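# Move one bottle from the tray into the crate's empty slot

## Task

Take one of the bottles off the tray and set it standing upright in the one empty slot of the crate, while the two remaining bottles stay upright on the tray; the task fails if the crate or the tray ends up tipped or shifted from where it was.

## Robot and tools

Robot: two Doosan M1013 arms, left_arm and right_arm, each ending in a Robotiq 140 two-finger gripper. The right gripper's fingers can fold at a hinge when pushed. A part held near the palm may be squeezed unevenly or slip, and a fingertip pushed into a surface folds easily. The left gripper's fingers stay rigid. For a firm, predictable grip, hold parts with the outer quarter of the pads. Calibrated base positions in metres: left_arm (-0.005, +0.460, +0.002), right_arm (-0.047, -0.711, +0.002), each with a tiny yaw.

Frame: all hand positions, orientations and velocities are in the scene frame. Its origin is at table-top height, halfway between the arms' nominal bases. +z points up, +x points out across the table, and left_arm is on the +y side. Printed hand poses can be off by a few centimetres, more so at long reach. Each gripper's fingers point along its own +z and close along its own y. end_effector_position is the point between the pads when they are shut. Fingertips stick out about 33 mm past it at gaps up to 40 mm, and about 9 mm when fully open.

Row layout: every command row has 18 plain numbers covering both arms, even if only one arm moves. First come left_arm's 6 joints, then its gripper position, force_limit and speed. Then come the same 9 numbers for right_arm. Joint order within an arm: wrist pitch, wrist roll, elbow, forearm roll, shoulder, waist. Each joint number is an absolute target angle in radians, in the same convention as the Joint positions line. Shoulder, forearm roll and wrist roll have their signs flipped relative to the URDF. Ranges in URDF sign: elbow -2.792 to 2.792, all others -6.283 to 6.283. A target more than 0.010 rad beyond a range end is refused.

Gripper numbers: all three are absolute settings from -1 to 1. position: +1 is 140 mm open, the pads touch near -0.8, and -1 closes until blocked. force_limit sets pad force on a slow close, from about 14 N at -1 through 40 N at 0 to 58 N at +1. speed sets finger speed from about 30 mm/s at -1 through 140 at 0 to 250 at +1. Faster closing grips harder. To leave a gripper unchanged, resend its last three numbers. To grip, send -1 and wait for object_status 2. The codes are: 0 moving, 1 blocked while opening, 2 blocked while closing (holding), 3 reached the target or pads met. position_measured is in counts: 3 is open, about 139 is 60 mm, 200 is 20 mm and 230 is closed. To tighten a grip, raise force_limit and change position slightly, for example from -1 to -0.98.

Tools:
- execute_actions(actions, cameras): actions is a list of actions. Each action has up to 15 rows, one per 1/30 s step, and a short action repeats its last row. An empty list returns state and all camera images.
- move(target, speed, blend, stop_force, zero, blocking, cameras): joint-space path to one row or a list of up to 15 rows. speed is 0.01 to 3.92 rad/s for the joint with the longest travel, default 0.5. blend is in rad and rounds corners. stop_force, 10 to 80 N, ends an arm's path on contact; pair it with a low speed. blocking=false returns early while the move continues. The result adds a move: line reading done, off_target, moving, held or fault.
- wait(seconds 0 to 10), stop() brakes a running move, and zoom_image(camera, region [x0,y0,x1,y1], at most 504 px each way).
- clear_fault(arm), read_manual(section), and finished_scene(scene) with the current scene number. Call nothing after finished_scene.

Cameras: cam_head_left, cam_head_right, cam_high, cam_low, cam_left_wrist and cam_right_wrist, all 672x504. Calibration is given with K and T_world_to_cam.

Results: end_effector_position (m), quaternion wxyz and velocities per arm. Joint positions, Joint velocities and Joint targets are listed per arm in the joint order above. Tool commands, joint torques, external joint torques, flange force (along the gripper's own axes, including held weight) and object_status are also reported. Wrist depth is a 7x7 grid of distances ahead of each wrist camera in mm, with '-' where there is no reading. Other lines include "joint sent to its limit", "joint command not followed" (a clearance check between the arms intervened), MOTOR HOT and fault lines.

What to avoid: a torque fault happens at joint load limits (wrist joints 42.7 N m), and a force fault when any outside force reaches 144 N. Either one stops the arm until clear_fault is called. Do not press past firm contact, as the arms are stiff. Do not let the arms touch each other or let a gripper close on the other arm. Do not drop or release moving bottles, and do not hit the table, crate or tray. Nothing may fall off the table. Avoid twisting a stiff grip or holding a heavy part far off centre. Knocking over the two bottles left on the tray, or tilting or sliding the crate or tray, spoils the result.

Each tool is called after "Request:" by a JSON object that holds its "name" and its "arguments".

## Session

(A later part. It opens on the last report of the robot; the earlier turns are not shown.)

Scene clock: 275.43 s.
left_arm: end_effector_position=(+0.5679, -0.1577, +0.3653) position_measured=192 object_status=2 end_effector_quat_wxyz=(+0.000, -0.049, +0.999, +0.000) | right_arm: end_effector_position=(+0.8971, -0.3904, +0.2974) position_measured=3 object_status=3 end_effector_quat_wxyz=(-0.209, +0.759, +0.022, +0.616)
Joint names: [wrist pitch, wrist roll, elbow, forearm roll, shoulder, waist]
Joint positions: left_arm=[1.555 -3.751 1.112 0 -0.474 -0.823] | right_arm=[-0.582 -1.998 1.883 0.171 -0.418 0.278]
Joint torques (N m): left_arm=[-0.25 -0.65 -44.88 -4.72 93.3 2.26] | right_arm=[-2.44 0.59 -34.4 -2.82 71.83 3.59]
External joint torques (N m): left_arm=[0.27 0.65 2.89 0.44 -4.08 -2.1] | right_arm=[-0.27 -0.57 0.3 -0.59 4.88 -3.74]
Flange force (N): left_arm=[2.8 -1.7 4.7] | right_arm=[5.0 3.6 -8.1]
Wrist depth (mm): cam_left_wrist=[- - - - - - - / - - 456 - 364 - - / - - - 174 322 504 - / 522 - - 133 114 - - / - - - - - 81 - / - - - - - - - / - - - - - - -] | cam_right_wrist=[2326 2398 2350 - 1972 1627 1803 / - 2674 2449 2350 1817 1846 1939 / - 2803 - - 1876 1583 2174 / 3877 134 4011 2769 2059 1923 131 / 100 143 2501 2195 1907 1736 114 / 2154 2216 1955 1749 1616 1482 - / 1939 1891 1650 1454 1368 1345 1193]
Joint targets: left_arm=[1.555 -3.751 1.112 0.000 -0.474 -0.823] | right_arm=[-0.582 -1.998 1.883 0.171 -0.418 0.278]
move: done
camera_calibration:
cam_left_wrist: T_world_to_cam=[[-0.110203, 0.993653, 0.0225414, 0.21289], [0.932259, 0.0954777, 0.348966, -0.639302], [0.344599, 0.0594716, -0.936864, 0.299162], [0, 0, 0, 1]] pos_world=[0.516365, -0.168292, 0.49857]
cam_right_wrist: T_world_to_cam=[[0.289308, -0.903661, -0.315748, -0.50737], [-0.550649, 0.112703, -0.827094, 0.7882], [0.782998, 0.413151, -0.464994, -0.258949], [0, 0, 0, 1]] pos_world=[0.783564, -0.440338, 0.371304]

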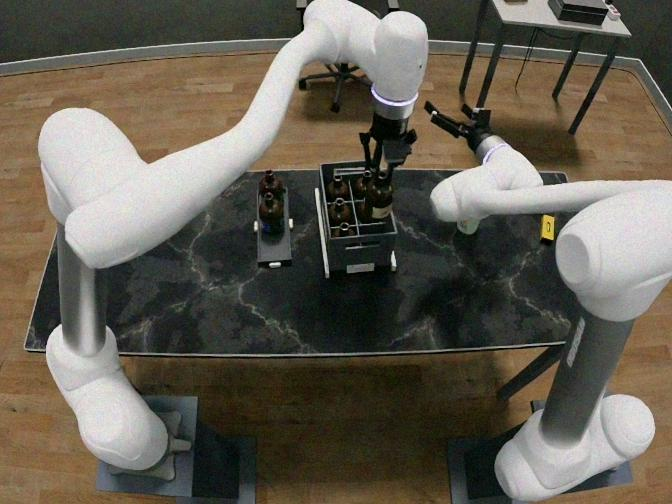

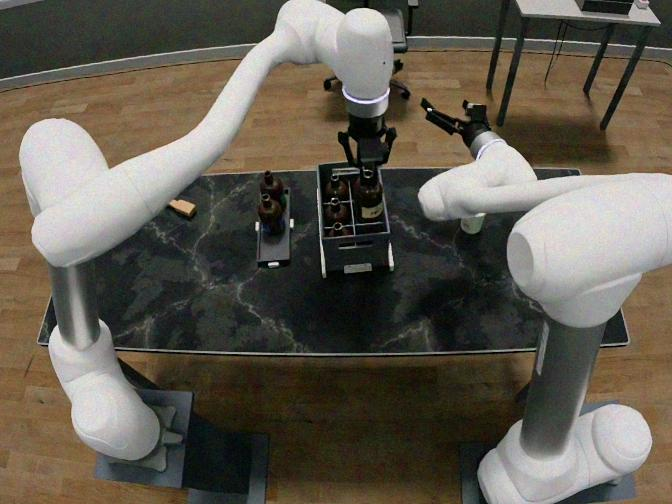

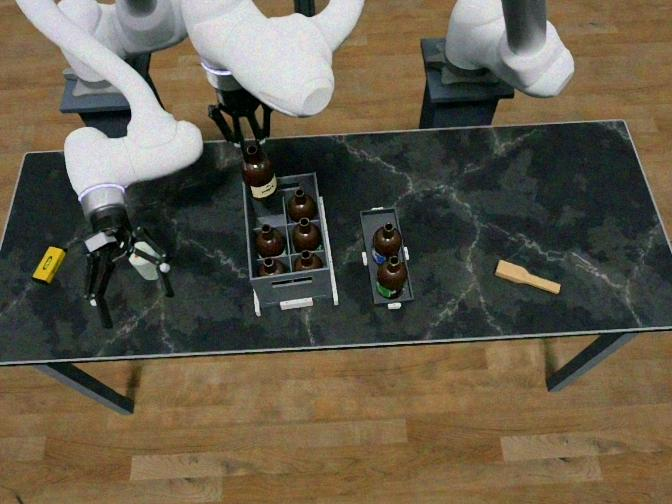

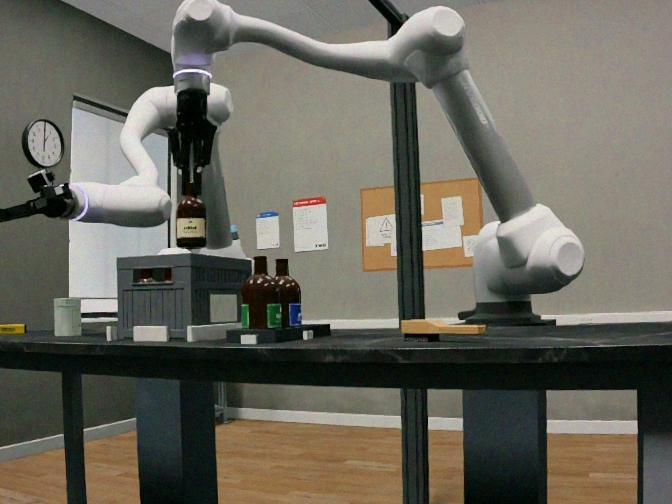

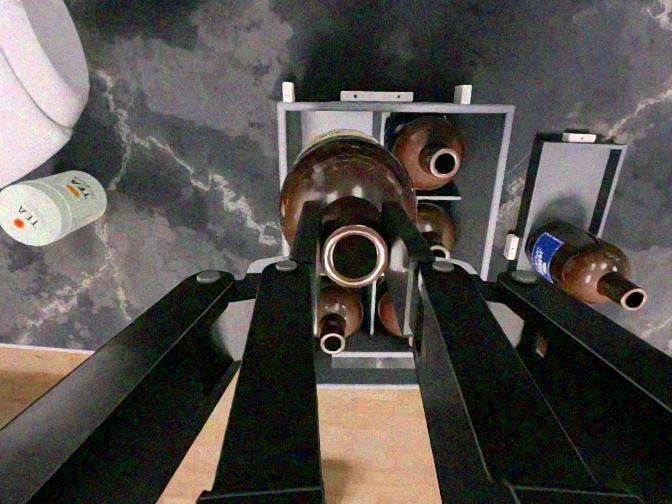

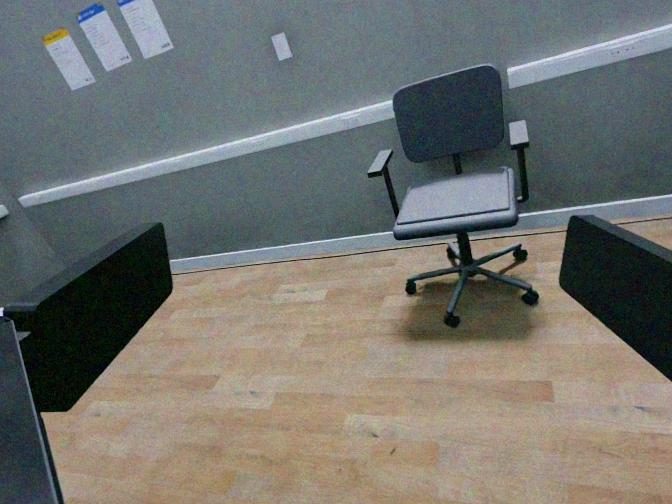

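Request:
{"name": "execute_actions", "arguments": {"actions": []}}

Scene clock: 297.13 s.
left_arm: end_effector_position=(+0.5679, -0.1578, +0.3653) position_measured=192 object_status=2 end_effector_quat_wxyz=(+0.000, -0.049, +0.999, +0.000) | right_arm: end_effector_position=(+0.8971, -0.3904, +0.2974) position_measured=3 object_status=3 end_effector_quat_wxyz=(-0.209, +0.759, +0.022, +0.616)
Joint names: [wrist pitch, wrist roll, elbow, forearm roll, shoulder, waist]
Joint positions: left_arm=[1.556 -3.751 1.112 0 -0.474 -0.823] | right_arm=[-0.582 -1.998 1.883 0.171 -0.418 0.278]
Joint velocities: within noise
Joint torques (N m): left_arm=[-0.3 -0.68 -44.93 -4.66 93.93 2.33] | right_arm=[-2.43 0.59 -34.43 -2.84 72.07 3.44]
External joint torques (N m): left_arm=[0.32 0.68 2.95 0.38 -4.69 -2.27] | right_arm=[-0.27 -0.57 0.46 -0.56 4.27 -3.6]
Flange force (N): left_arm=[2.4 -2.6 4.7] | right_arm=[4.3 3.7 -7.5]
Wrist depth (mm): cam_left_wrist=[- - - - - 458 435 / - - - - 373 - - / 477 - - - - - - / - - - 141 120 - - / - - - 407 - 81 - / - - - - - - - / - - - - - - -] | cam_right_wrist=[- 2195 - 1907 1711 1846 1846 / - - 3102 2134 1861 1762 - / - 2803 3421 - 1939 1723 - / - 134 3187 2908 2059 1891 125 / 100 143 2529 2475 1923 1662 114 / - 2174 1988 1583 1572 1463 1353 / 1939 1907 1604 1472 1360 1271 1193]
Joint targets: left_arm=[1.555 -3.751 1.112 0.000 -0.474 -0.823] | right_arm=[-0.582 -1.998 1.883 0.171 -0.418 0.278]
Tool commands: left_gripper/position=-1.0 left_gripper/force_limit=-0.05 left_gripper/speed=-1.0 right_gripper/position=+1.0 right_gripper/force_limit=+1.0 right_gripper/speed=+1.0
camera_calibration:
cam_left_wrist: T_world_to_cam=[[-0.110203, 0.993653, 0.0225414, 0.21299], [0.932259, 0.0954777, 0.348966, -0.639292], [0.344599, 0.0594716, -0.936864, 0.299168], [0, 0, 0, 1]] pos_world=[0.516365, -0.168392, 0.49857]
cam_right_wrist: T_world_to_cam=[[0.289308, -0.903661, -0.315748, -0.50737], [-0.550649, 0.112703, -0.827094, 0.7882], [0.782998, 0.413151, -0.464994, -0.258949], [0, 0, 0, 1]] pos_world=[0.783564, -0.440338, 0.371304]

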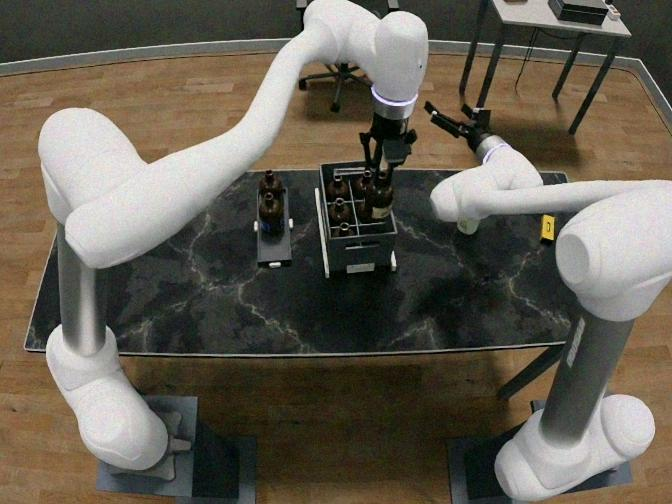

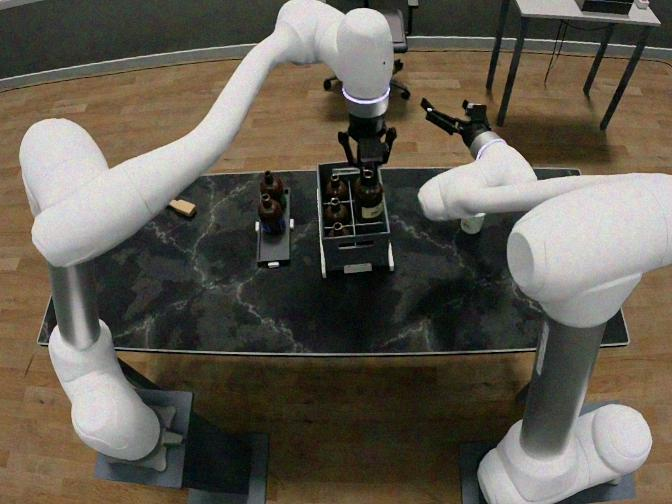

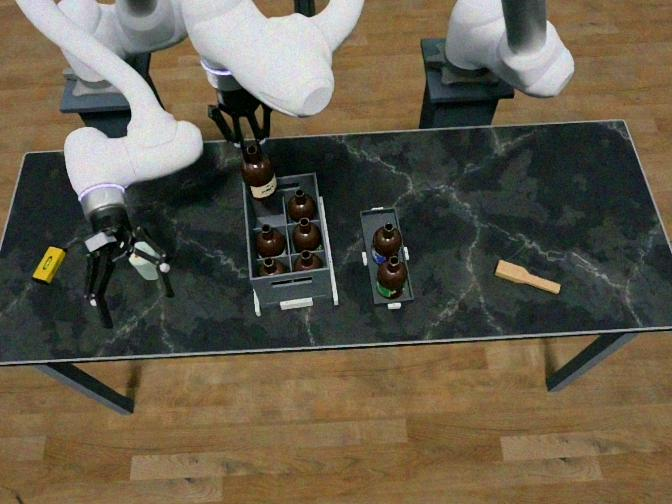

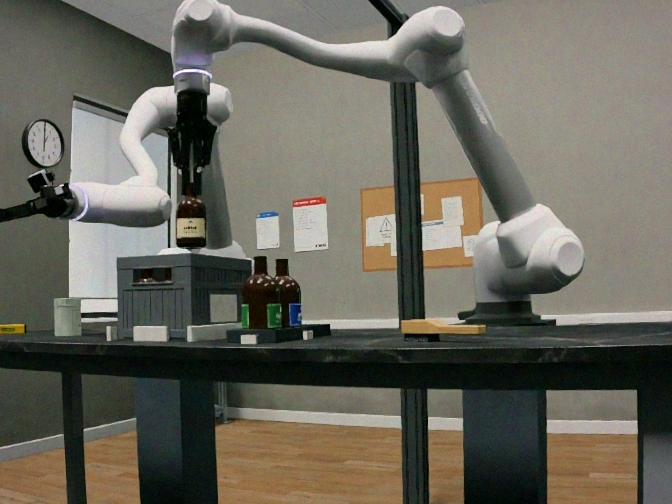

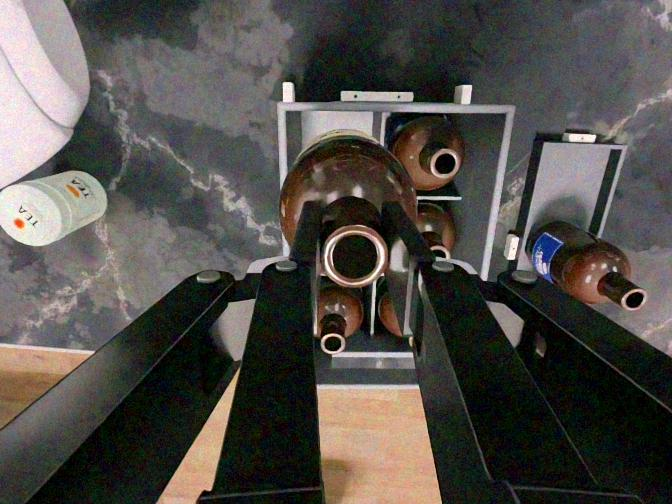

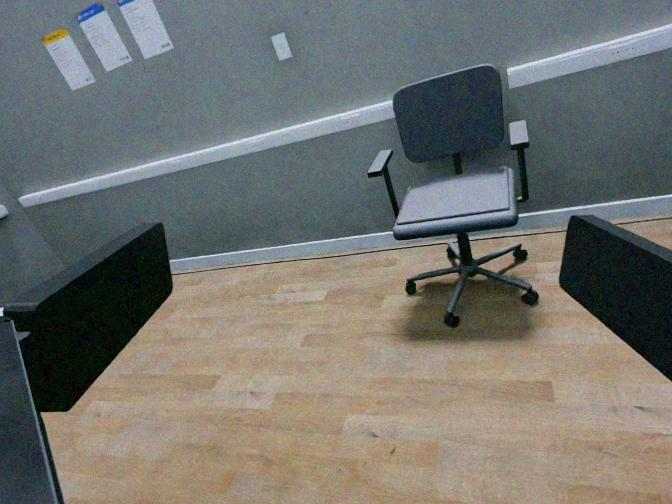

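Request:
{"name": "zoom_image", "arguments": {"camera": "cam_left_wrist", "region": [220, 60, 540, 300]}}

Request:
{"name": "zoom_image", "arguments": {"camera": "cam_high", "region": [200, 110, 360, 320]}}

Request:
{"name": "zoom_image", "arguments": {"camera": "cam_head_left", "region": [300, 110, 460, 290]}}

Request:
{"name": "zoom_image", "arguments": {"camera": "cam_low", "region": [90, 60, 290, 350]}}

Scaled by 1.575 from the camera's 672x504 image, which has a finer 960x720 frame.

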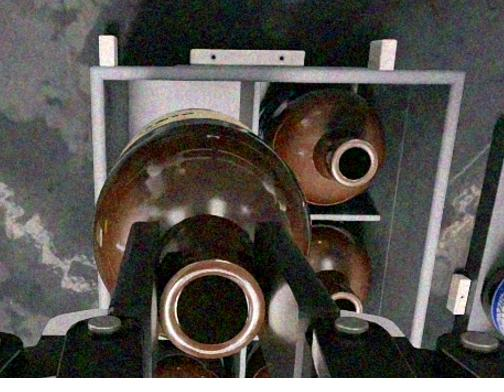

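Scaled by 2.400 from the camera's 672x504 image, which has a finer 960x720 frame.

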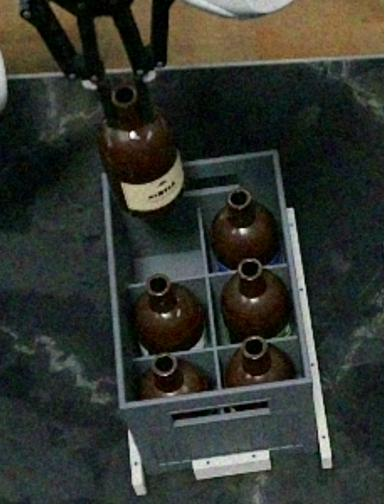

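Scaled by 2.800 from the camera's 672x504 image, which has a finer 960x720 frame.

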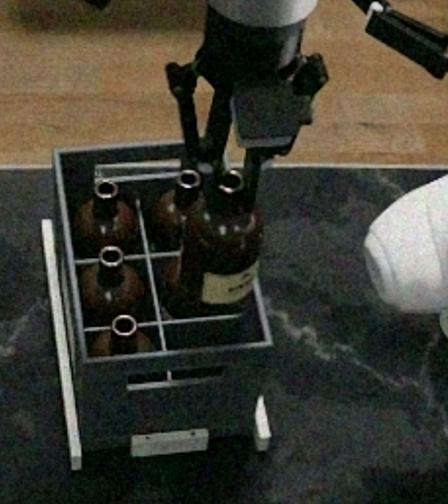

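Scaled by 1.738 from the camera's 672x504 image, which has a finer 960x720 frame.

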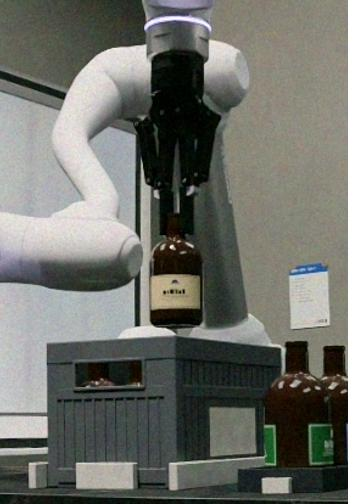

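Request:
{"name": "move", "arguments": {"target": [[1.5026, -3.7505, 1.1630, 0, -0.4760, -0.8231, -1.0, -0.05, -1.0, -0.582, -1.998, 1.883, 0.171, -0.418, 0.278, 1.0, 1.0, 1.0]], "speed": 0.04, "stop_force": 10, "cameras": ["cam_head_left", "cam_head_right", "cam_high", "cam_low", "cam_left_wrist"]}}

Scene clock: 368.63 s.
left_arm: end_effector_position=(+0.5677, -0.1576, +0.3352) position_measured=192 object_status=2 end_effector_quat_wxyz=(+0.000, -0.049, +0.999, +0.000) | right_arm: end_effector_position=(+0.8971, -0.3904, +0.2974) position_measured=3 object_status=3 end_effector_quat_wxyz=(-0.209, +0.759, +0.022, +0.616)
Joint names: [wrist pitch, wrist roll, elbow, forearm roll, shoulder, waist]
Joint positions: left_arm=[1.503 -3.75 1.163 0 -0.476 -0.823] | right_arm=[-0.582 -1.998 1.883 0.171 -0.418 0.278]
Joint torques (N m): left_arm=[-0.28 -0.68 -44.72 -4.64 94.45 1.88] | right_arm=[-2.43 0.57 -34.35 -2.79 71.89 3.6]
External joint torques (N m): left_arm=[0.29 0.68 2.94 0.39 -5.55 -2.02] | right_arm=[-0.27 -0.56 0.37 -0.61 4.4 -3.97]
Flange force (N): left_arm=[1.3 -3.6 4.9] | right_arm=[4.6 4.0 -7.6]
Wrist depth (mm): cam_left_wrist=[- - - - 400 - - / - - - - - - 431 / - - - 176 188 - 444 / - - - 145 134 484 393 / - - - - - 81 371 / - - - - - - - / - - - - - - -] | cam_right_wrist=[3877 2281 - - 1638 - 1698 / - - - 2374 1861 1817 - / - 2983 2837 - 1861 1593 2041 / - 134 3144 2674 2059 1907 131 / 100 144 2556 2237 1923 1790 114 / 2195 2134 1876 1686 1616 - - / 1939 1762 1541 1472 1353 1285 -]
Joint targets: left_arm=[1.503 -3.751 1.163 0.000 -0.476 -0.823] | right_arm=[-0.582 -1.998 1.883 0.171 -0.418 0.278]
move: done
camera_calibration:
cam_left_wrist: T_world_to_cam=[[-0.110203, 0.993653, 0.0225414, 0.213458], [0.932259, 0.0954777, 0.348966, -0.628714], [0.344599, 0.0594716, -0.936864, 0.270991], [0, 0, 0, 1]] pos_world=[0.516265, -0.168192, 0.46847]
Images, in order (width x height): cam_head_left 672x504, cam_head_right 672x504, cam_high 672x504, cam_low 672x504, cam_left_wrist 672x504.

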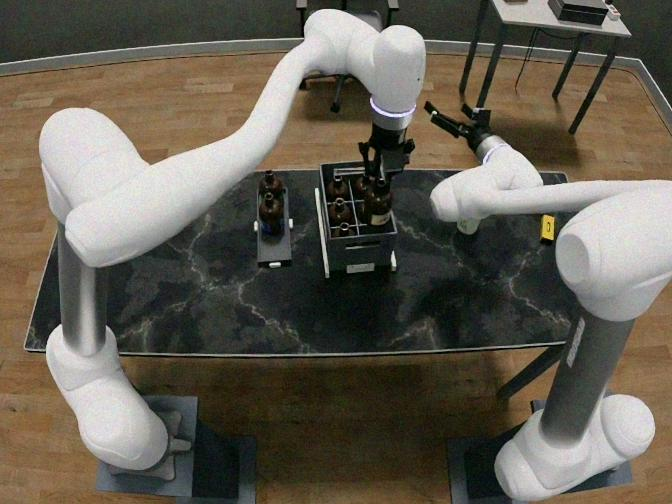

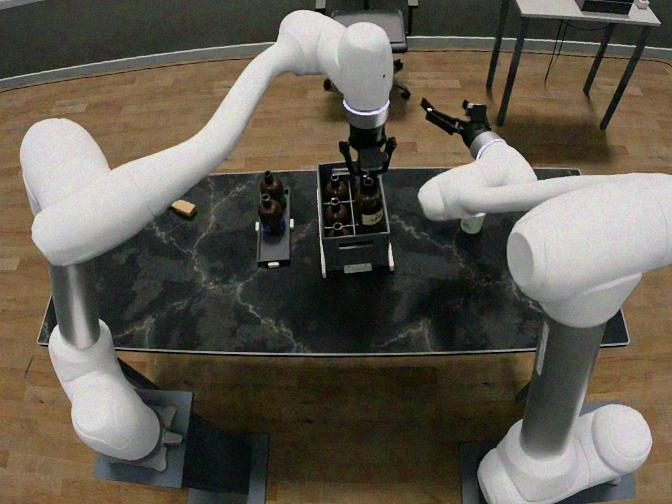

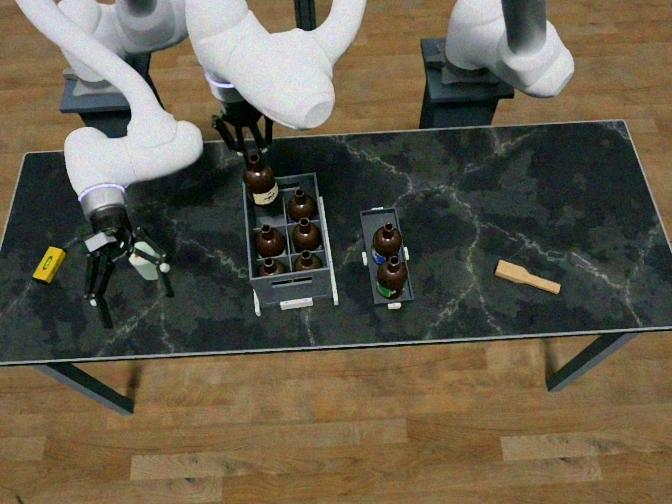

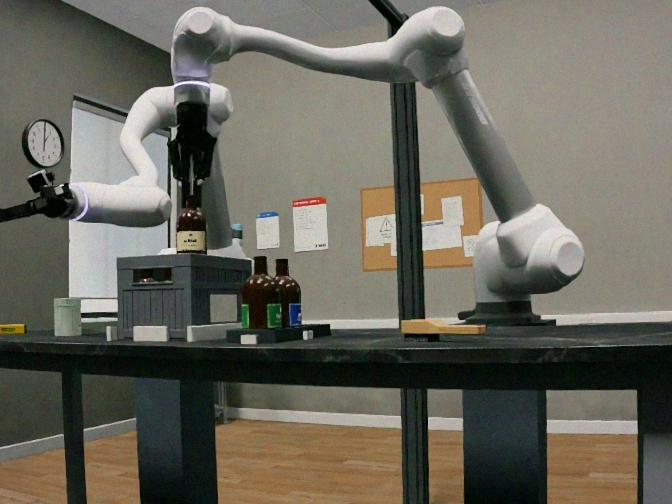

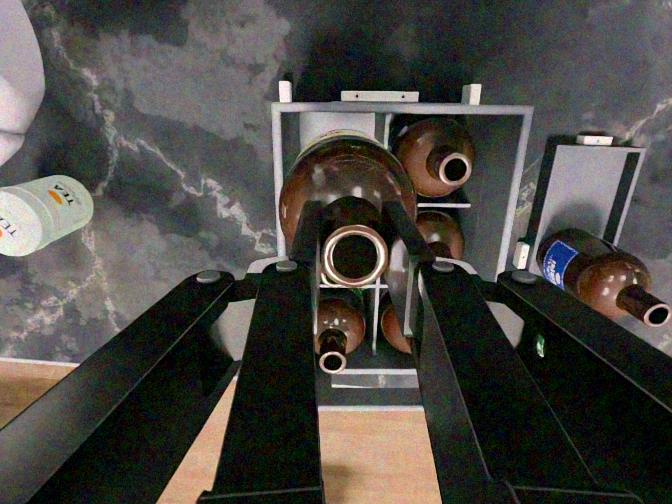

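Request:
{"name": "zoom_image", "arguments": {"camera": "cam_left_wrist", "region": [250, 80, 450, 230]}}

Request:
{"name": "zoom_image", "arguments": {"camera": "cam_high", "region": [210, 130, 350, 270]}}

Request:
{"name": "zoom_image", "arguments": {"camera": "cam_head_right", "region": [300, 130, 420, 280]}}

Request:
{"name": "zoom_image", "arguments": {"camera": "cam_head_left", "region": [300, 140, 420, 280]}}

Scaled by 2.520 from the camera's 672x504 image, which has a finer 960x720 frame.

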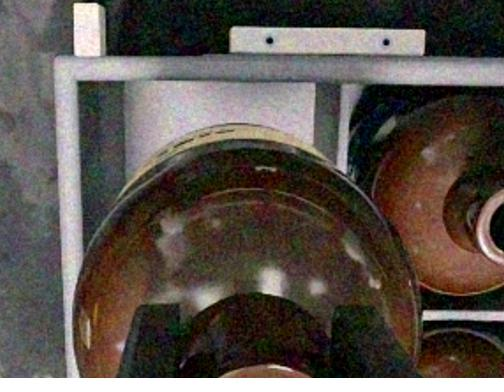

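Scaled by 3.600 from the camera's 672x504 image, which has a finer 960x720 frame.

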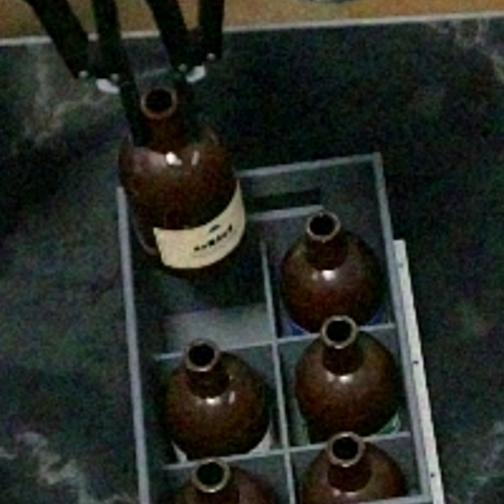

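Scaled by 3.360 from the camera's 672x504 image, which has a finer 960x720 frame.

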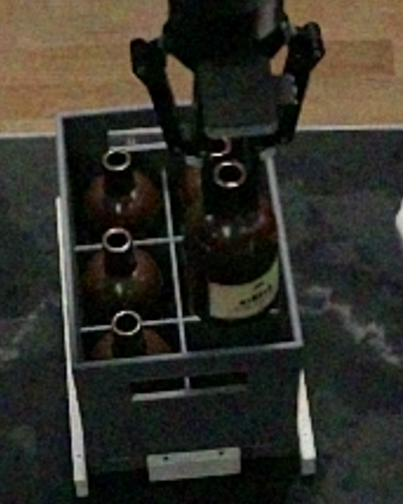

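Scaled by 3.600 from the camera's 672x504 image, which has a finer 960x720 frame.

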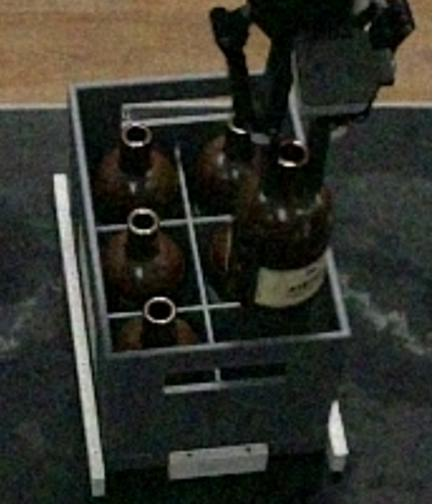

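Request:
{"name": "zoom_image", "arguments": {"camera": "cam_high", "region": [235, 150, 335, 230]}}

Request:
{"name": "zoom_image", "arguments": {"camera": "cam_head_right", "region": [340, 185, 400, 245]}}

Request:
{"name": "zoom_image", "arguments": {"camera": "cam_head_left", "region": [345, 185, 405, 245]}}

Request:
{"name": "zoom_image", "arguments": {"camera": "cam_low", "region": [110, 190, 260, 280]}}

Request:
{"name": "zoom_image", "arguments": {"camera": "cam_left_wrist", "region": [260, 90, 360, 180]}}

Scaled by 5.040 from the camera's 672x504 image, which has a finer 960x720 frame.

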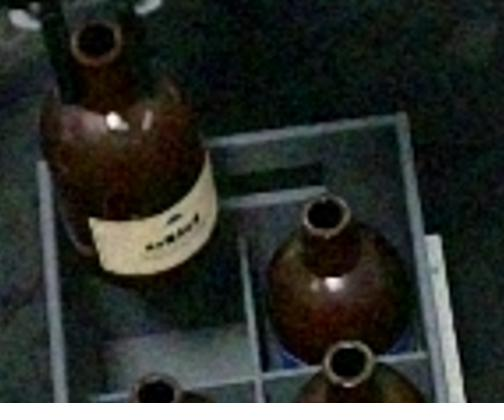

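Scaled by 8.400 from the camera's 672x504 image, which has a finer 960x720 frame.

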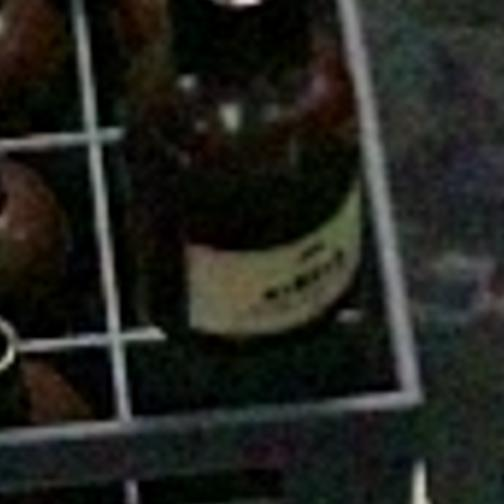

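Scaled by 8.400 from the camera's 672x504 image, which has a finer 960x720 frame.

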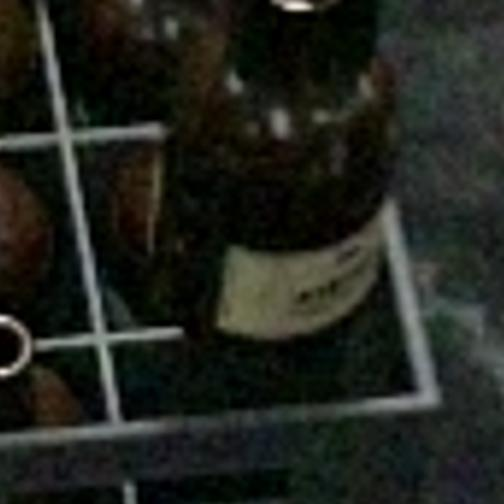

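Scaled by 3.360 from the camera's 672x504 image, which has a finer 960x720 frame.

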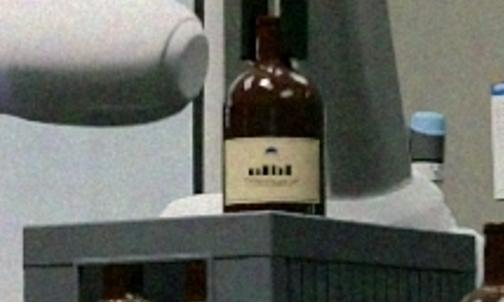

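Scaled by 5.040 from the camera's 672x504 image, which has a finer 960x720 frame.

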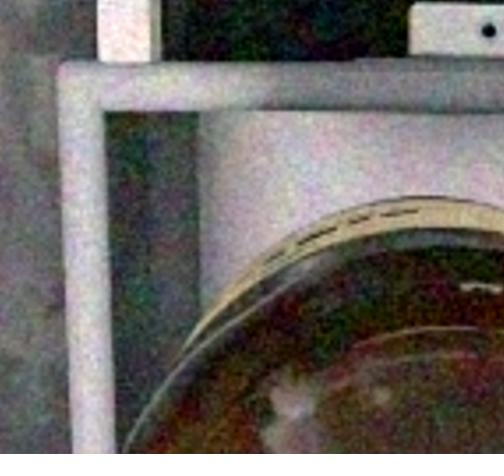

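Request:
{"name": "zoom_image", "arguments": {"camera": "cam_left_wrist", "region": [300, 90, 400, 150]}}

Request:
{"name": "zoom_image", "arguments": {"camera": "cam_left_wrist", "region": [265, 95, 325, 185]}}

Request:
{"name": "zoom_image", "arguments": {"camera": "cam_high", "region": [238, 165, 298, 215]}}

Request:
{"name": "zoom_image", "arguments": {"camera": "cam_left_wrist", "region": [260, 90, 560, 290]}}

Scaled by 5.040 from the camera's 672x504 image, which has a finer 960x720 frame.

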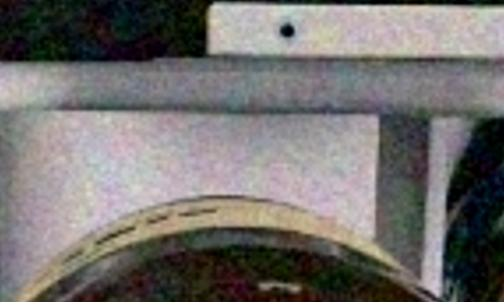

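Scaled by 5.600 from the camera's 672x504 image, which has a finer 960x720 frame.

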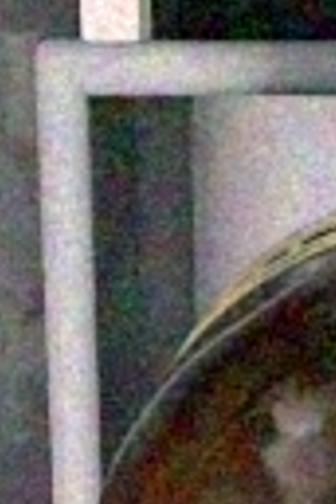

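Scaled by 8.400 from the camera's 672x504 image, which has a finer 960x720 frame.

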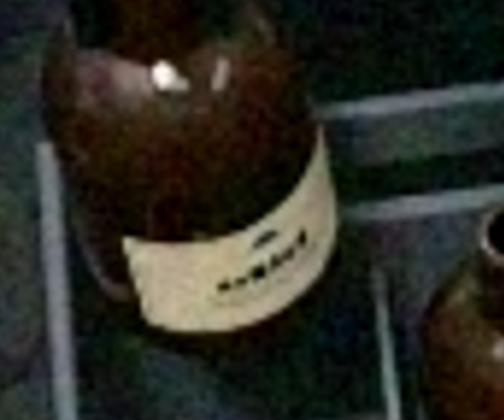

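Scaled by 1.680 from the camera's 672x504 image, which has a finer 960x720 frame.

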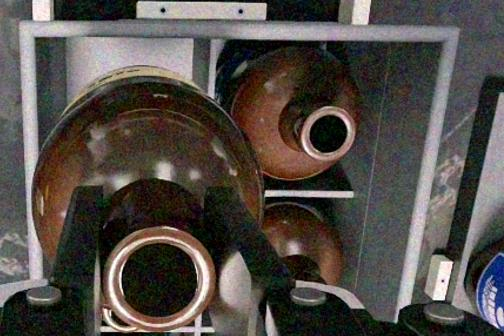

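Request:
{"name": "zoom_image", "arguments": {"camera": "cam_head_right", "region": [350, 205, 400, 245]}}

Request:
{"name": "zoom_image", "arguments": {"camera": "cam_head_left", "region": [355, 205, 405, 245]}}

Request:
{"name": "zoom_image", "arguments": {"camera": "cam_high", "region": [270, 165, 320, 205]}}

Request:
{"name": "zoom_image", "arguments": {"camera": "cam_high", "region": [238, 175, 278, 205]}}

Scaled by 10.080 from the camera's 672x504 image, which has a finer 960x720 frame.

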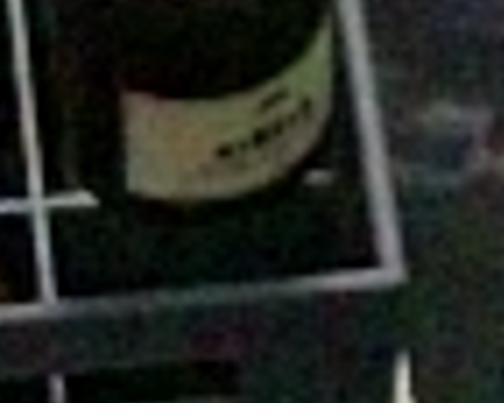

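Scaled by 10.080 from the camera's 672x504 image, which has a finer 960x720 frame.

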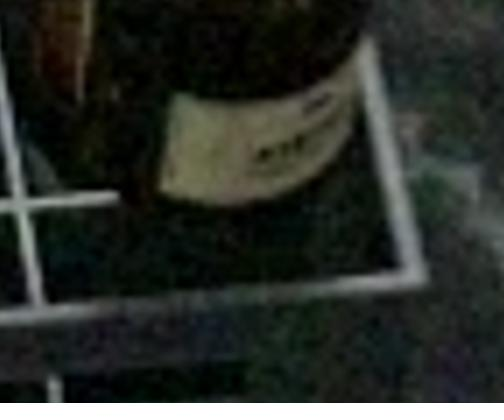

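Scaled by 10.080 from the camera's 672x504 image, which has a finer 960x720 frame.

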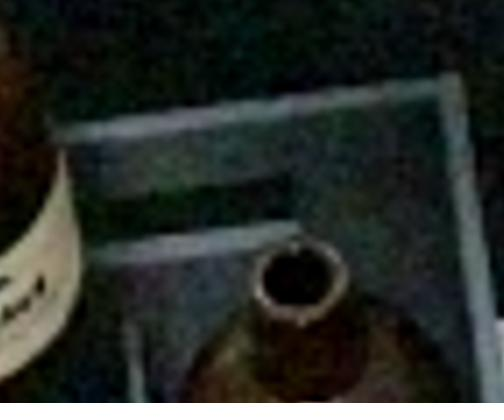

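Scaled by 12.600 from the camera's 672x504 image, which has a finer 960x720 frame.

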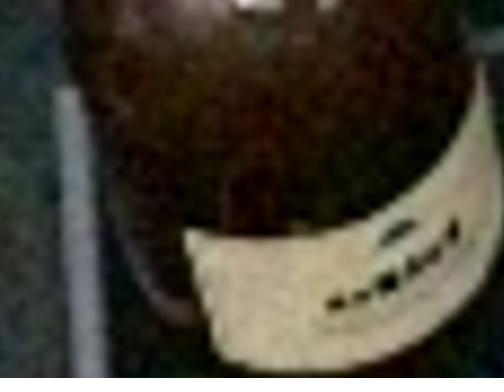

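Request:
{"name": "move", "arguments": {"target": [[1.5026, -3.7432, 1.1630, 0, -0.4760, -0.8304, -1.0, -0.05, -1.0, -0.582, -1.998, 1.883, 0.171, -0.418, 0.278, 1.0, 1.0, 1.0]], "speed": 0.02, "stop_force": 10, "cameras": ["cam_head_left", "cam_head_right", "cam_high", "cam_low", "cam_left_wrist"]}}

Scene clock: 897.87 s.
left_arm: end_effector_position=(+0.5632, -0.1618, +0.3352) position_measured=192 object_status=2 end_effector_quat_wxyz=(+0.000, -0.049, +0.999, +0.000) | right_arm: end_effector_position=(+0.8971, -0.3904, +0.2974) position_measured=3 object_status=3 end_effector_quat_wxyz=(-0.209, +0.759, +0.022, +0.616)
Joint names: [wrist pitch, wrist roll, elbow, forearm roll, shoulder, waist]
Joint positions: left_arm=[1.503 -3.743 1.163 0 -0.476 -0.83] | right_arm=[-0.582 -1.998 1.883 0.171 -0.418 0.278]
Joint torques (N m): left_arm=[-0.25 -0.65 -44.85 -4.7 94.05 2.6] | right_arm=[-2.45 0.58 -34.39 -2.84 72.03 3.56]
External joint torques (N m): left_arm=[0.27 0.65 3.07 0.45 -5.04 -2.79] | right_arm=[-0.26 -0.57 0.36 -0.56 4.43 -3.61]
Flange force (N): left_arm=[2.8 -3.1 5.1] | right_arm=[4.5 3.6 -7.6]
Wrist depth (mm): cam_left_wrist=[- - - - - 410 - / - 448 - - - - 438 / - - - 178 - - - / - 457 - 140 114 - - / - - - - - 81 - / - - - - - - - / - - - - - - -] | cam_right_wrist=[- 2303 2154 - 1531 1891 1698 / - 2501 2423 1616 1861 1923 - / - 3144 2614 2501 1923 2154 2077 / - 143 3144 2803 2041 1891 131 / 100 125 2475 2350 1891 1846 114 / - - - 1593 1616 1463 1300 / - - 1393 1491 1368 1278 1205]
Joint targets: left_arm=[1.503 -3.743 1.163 0.000 -0.476 -0.830] | right_arm=[-0.582 -1.998 1.883 0.171 -0.418 0.278]
move: done
camera_calibration:
cam_left_wrist: T_world_to_cam=[[-0.110203, 0.993653, 0.0225414, 0.217025], [0.932259, 0.0954777, 0.348966, -0.624034], [0.344599, 0.0594716, -0.936864, 0.27282], [0, 0, 0, 1]] pos_world=[0.511665, -0.172292, 0.46847]
Images, in order (width x height): cam_head_left 672x504, cam_head_right 672x504, cam_high 672x504, cam_low 672x504, cam_left_wrist 672x504.

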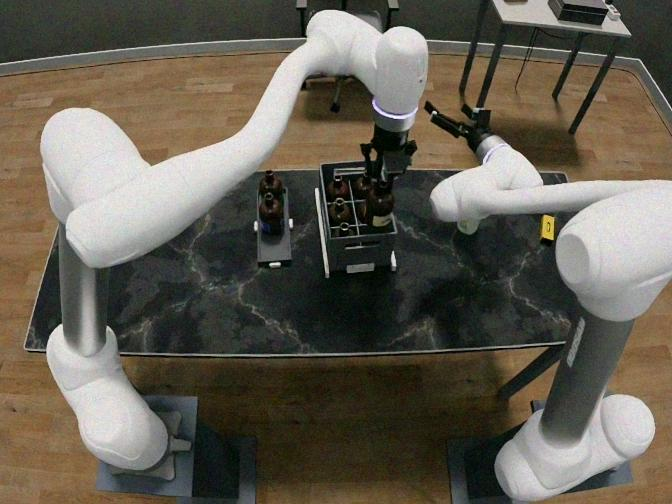

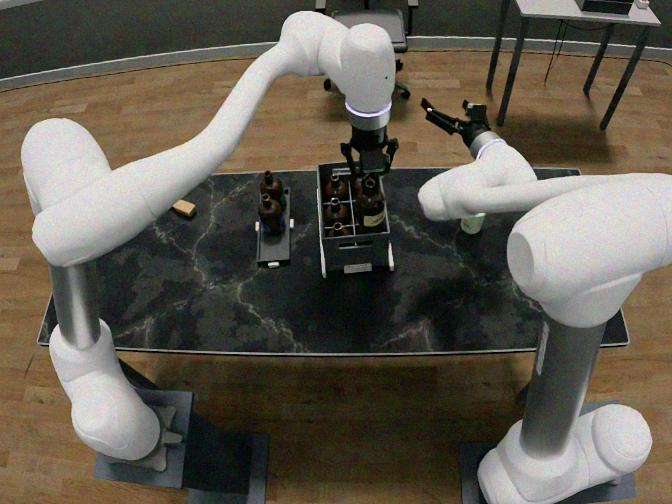

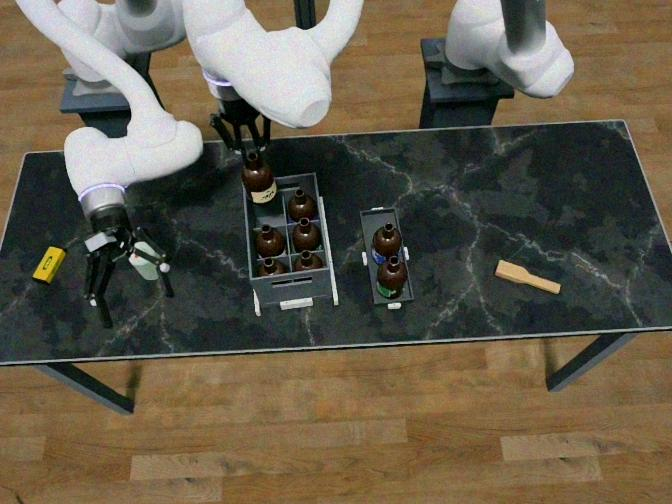

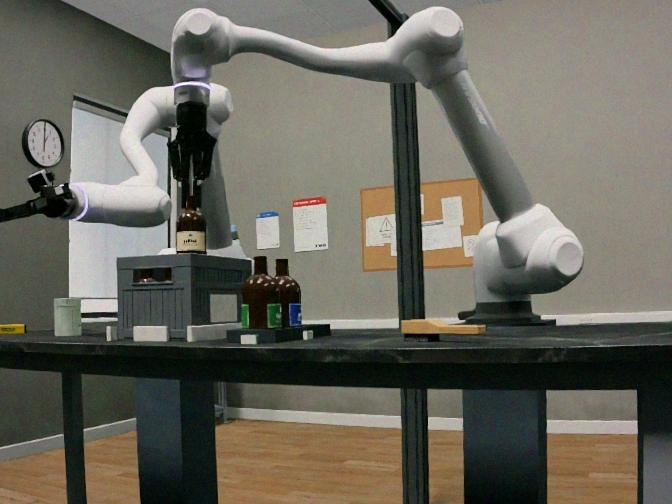

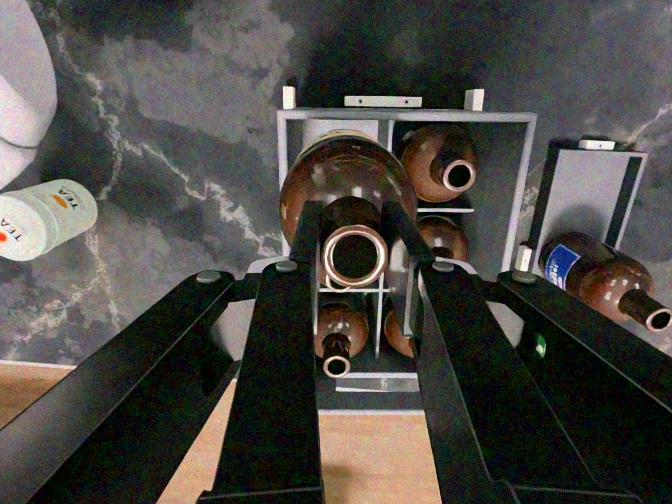

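Request:
{"name": "zoom_image", "arguments": {"camera": "cam_left_wrist", "region": [270, 90, 430, 210]}}

Request:
{"name": "zoom_image", "arguments": {"camera": "cam_high", "region": [235, 160, 325, 230]}}

Request:
{"name": "zoom_image", "arguments": {"camera": "cam_head_right", "region": [345, 185, 405, 245]}}

Request:
{"name": "zoom_image", "arguments": {"camera": "cam_head_left", "region": [350, 185, 410, 245]}}

Scaled by 3.150 from the camera's 672x504 image, which has a finer 960x720 frame.

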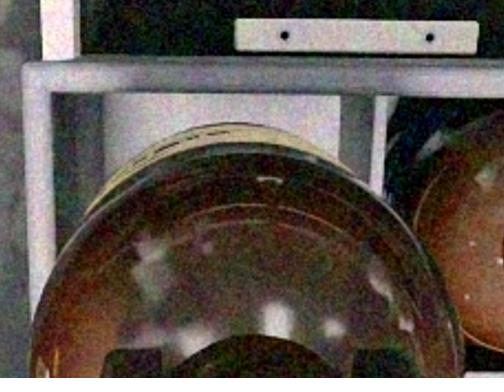

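Scaled by 5.600 from the camera's 672x504 image, which has a finer 960x720 frame.

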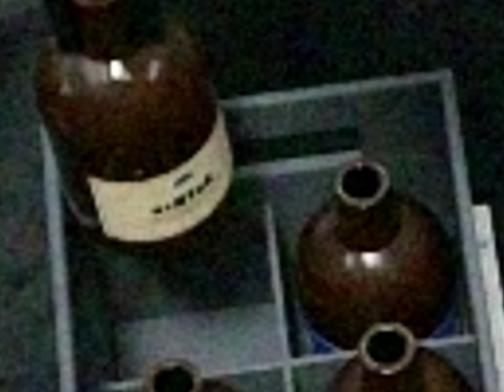

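Scaled by 8.400 from the camera's 672x504 image, which has a finer 960x720 frame.

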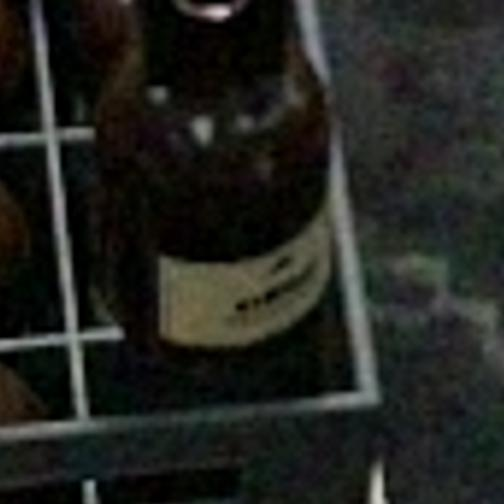

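Scaled by 8.400 from the camera's 672x504 image, which has a finer 960x720 frame.

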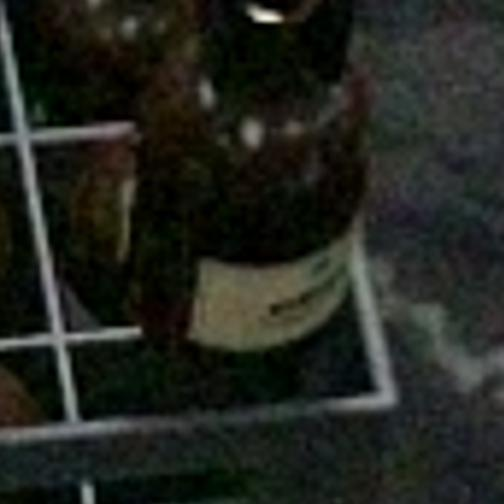

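Request:
{"name": "move", "arguments": {"target": [[1.4597, -3.7432, 1.2020, 0, -0.4799, -0.8304, -1.0, -0.05, -1.0, -0.582, -1.998, 1.883, 0.171, -0.418, 0.278, 1.0, 1.0, 1.0]], "speed": 0.03, "stop_force": 10, "cameras": ["cam_head_right", "cam_high", "cam_left_wrist"]}}

Scene clock: 928.57 s.
left_arm: end_effector_position=(+0.5632, -0.1618, +0.3102) position_measured=192 object_status=2 end_effector_quat_wxyz=(+0.000, -0.049, +0.999, +0.000) | right_arm: end_effector_position=(+0.8971, -0.3904, +0.2974) position_measured=3 object_status=3 end_effector_quat_wxyz=(-0.209, +0.759, +0.022, +0.616)
Joint names: [wrist pitch, wrist roll, elbow, forearm roll, shoulder, waist]
Joint positions: left_arm=[1.46 -3.743 1.202 0 -0.48 -0.83] | right_arm=[-0.582 -1.998 1.883 0.171 -0.418 0.278]
Joint torques (N m): left_arm=[-0.27 -0.66 -44.68 -4.72 94.27 2.71] | right_arm=[-2.42 0.56 -34.38 -2.83 71.99 3.7]
External joint torques (N m): left_arm=[0.28 0.66 3.11 0.48 -5.24 -2.77] | right_arm=[-0.28 -0.54 0.38 -0.57 4.44 -3.96]
Flange force (N): left_arm=[2.7 -3.2 5.2] | right_arm=[4.6 4.0 -7.7]
Wrist depth (mm): cam_left_wrist=[- - - - 389 - - / - - 408 392 408 395 - / 436 - - 175 275 - - / - - - 143 114 - - / - - - 370 - 81 358 / - - - - - - - / - - - - - - -] | cam_right_wrist=[2705 - - - 1723 - 1861 / 2872 - 2529 2350 1832 1846 - / - 2837 3187 2556 1891 1674 - / - 134 3061 2737 2059 1939 131 / 100 144 2529 2216 1846 1762 114 / - 2134 1923 1876 1583 1491 1337 / - 1749 1593 1521 1345 1264 1205]
Joint targets: left_arm=[1.460 -3.743 1.202 0.000 -0.480 -0.830] | right_arm=[-0.582 -1.998 1.883 0.171 -0.418 0.278]
move: done
camera_calibration:
cam_left_wrist: T_world_to_cam=[[-0.110203, 0.993653, 0.0225414, 0.217589], [0.932259, 0.0954777, 0.348966, -0.61531], [0.344599, 0.0594716, -0.936864, 0.249399], [0, 0, 0, 1]] pos_world=[0.511665, -0.172292, 0.44347]
Images, in order (width x height): cam_head_right 672x504, cam_high 672x504, cam_left_wrist 672x504.

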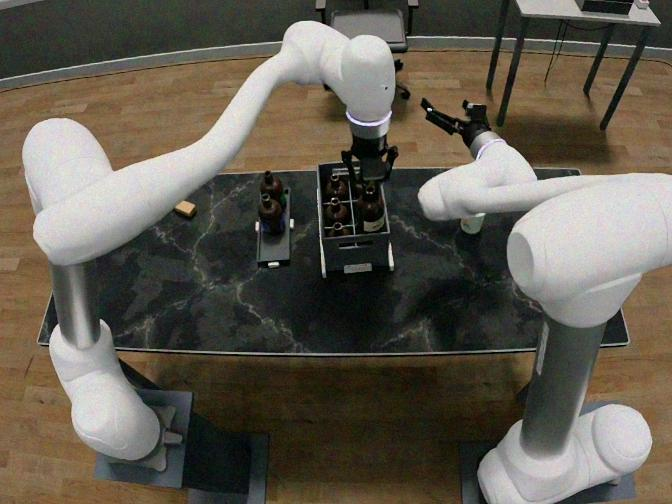

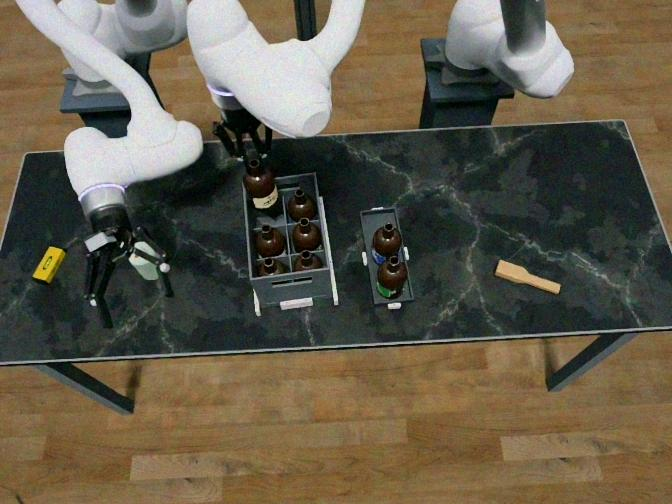

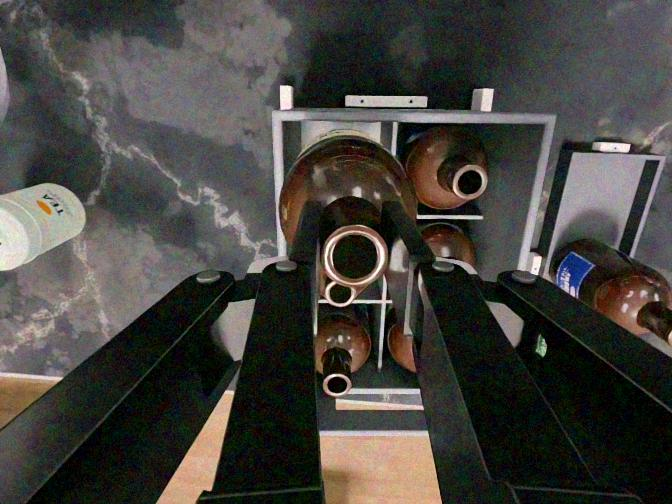

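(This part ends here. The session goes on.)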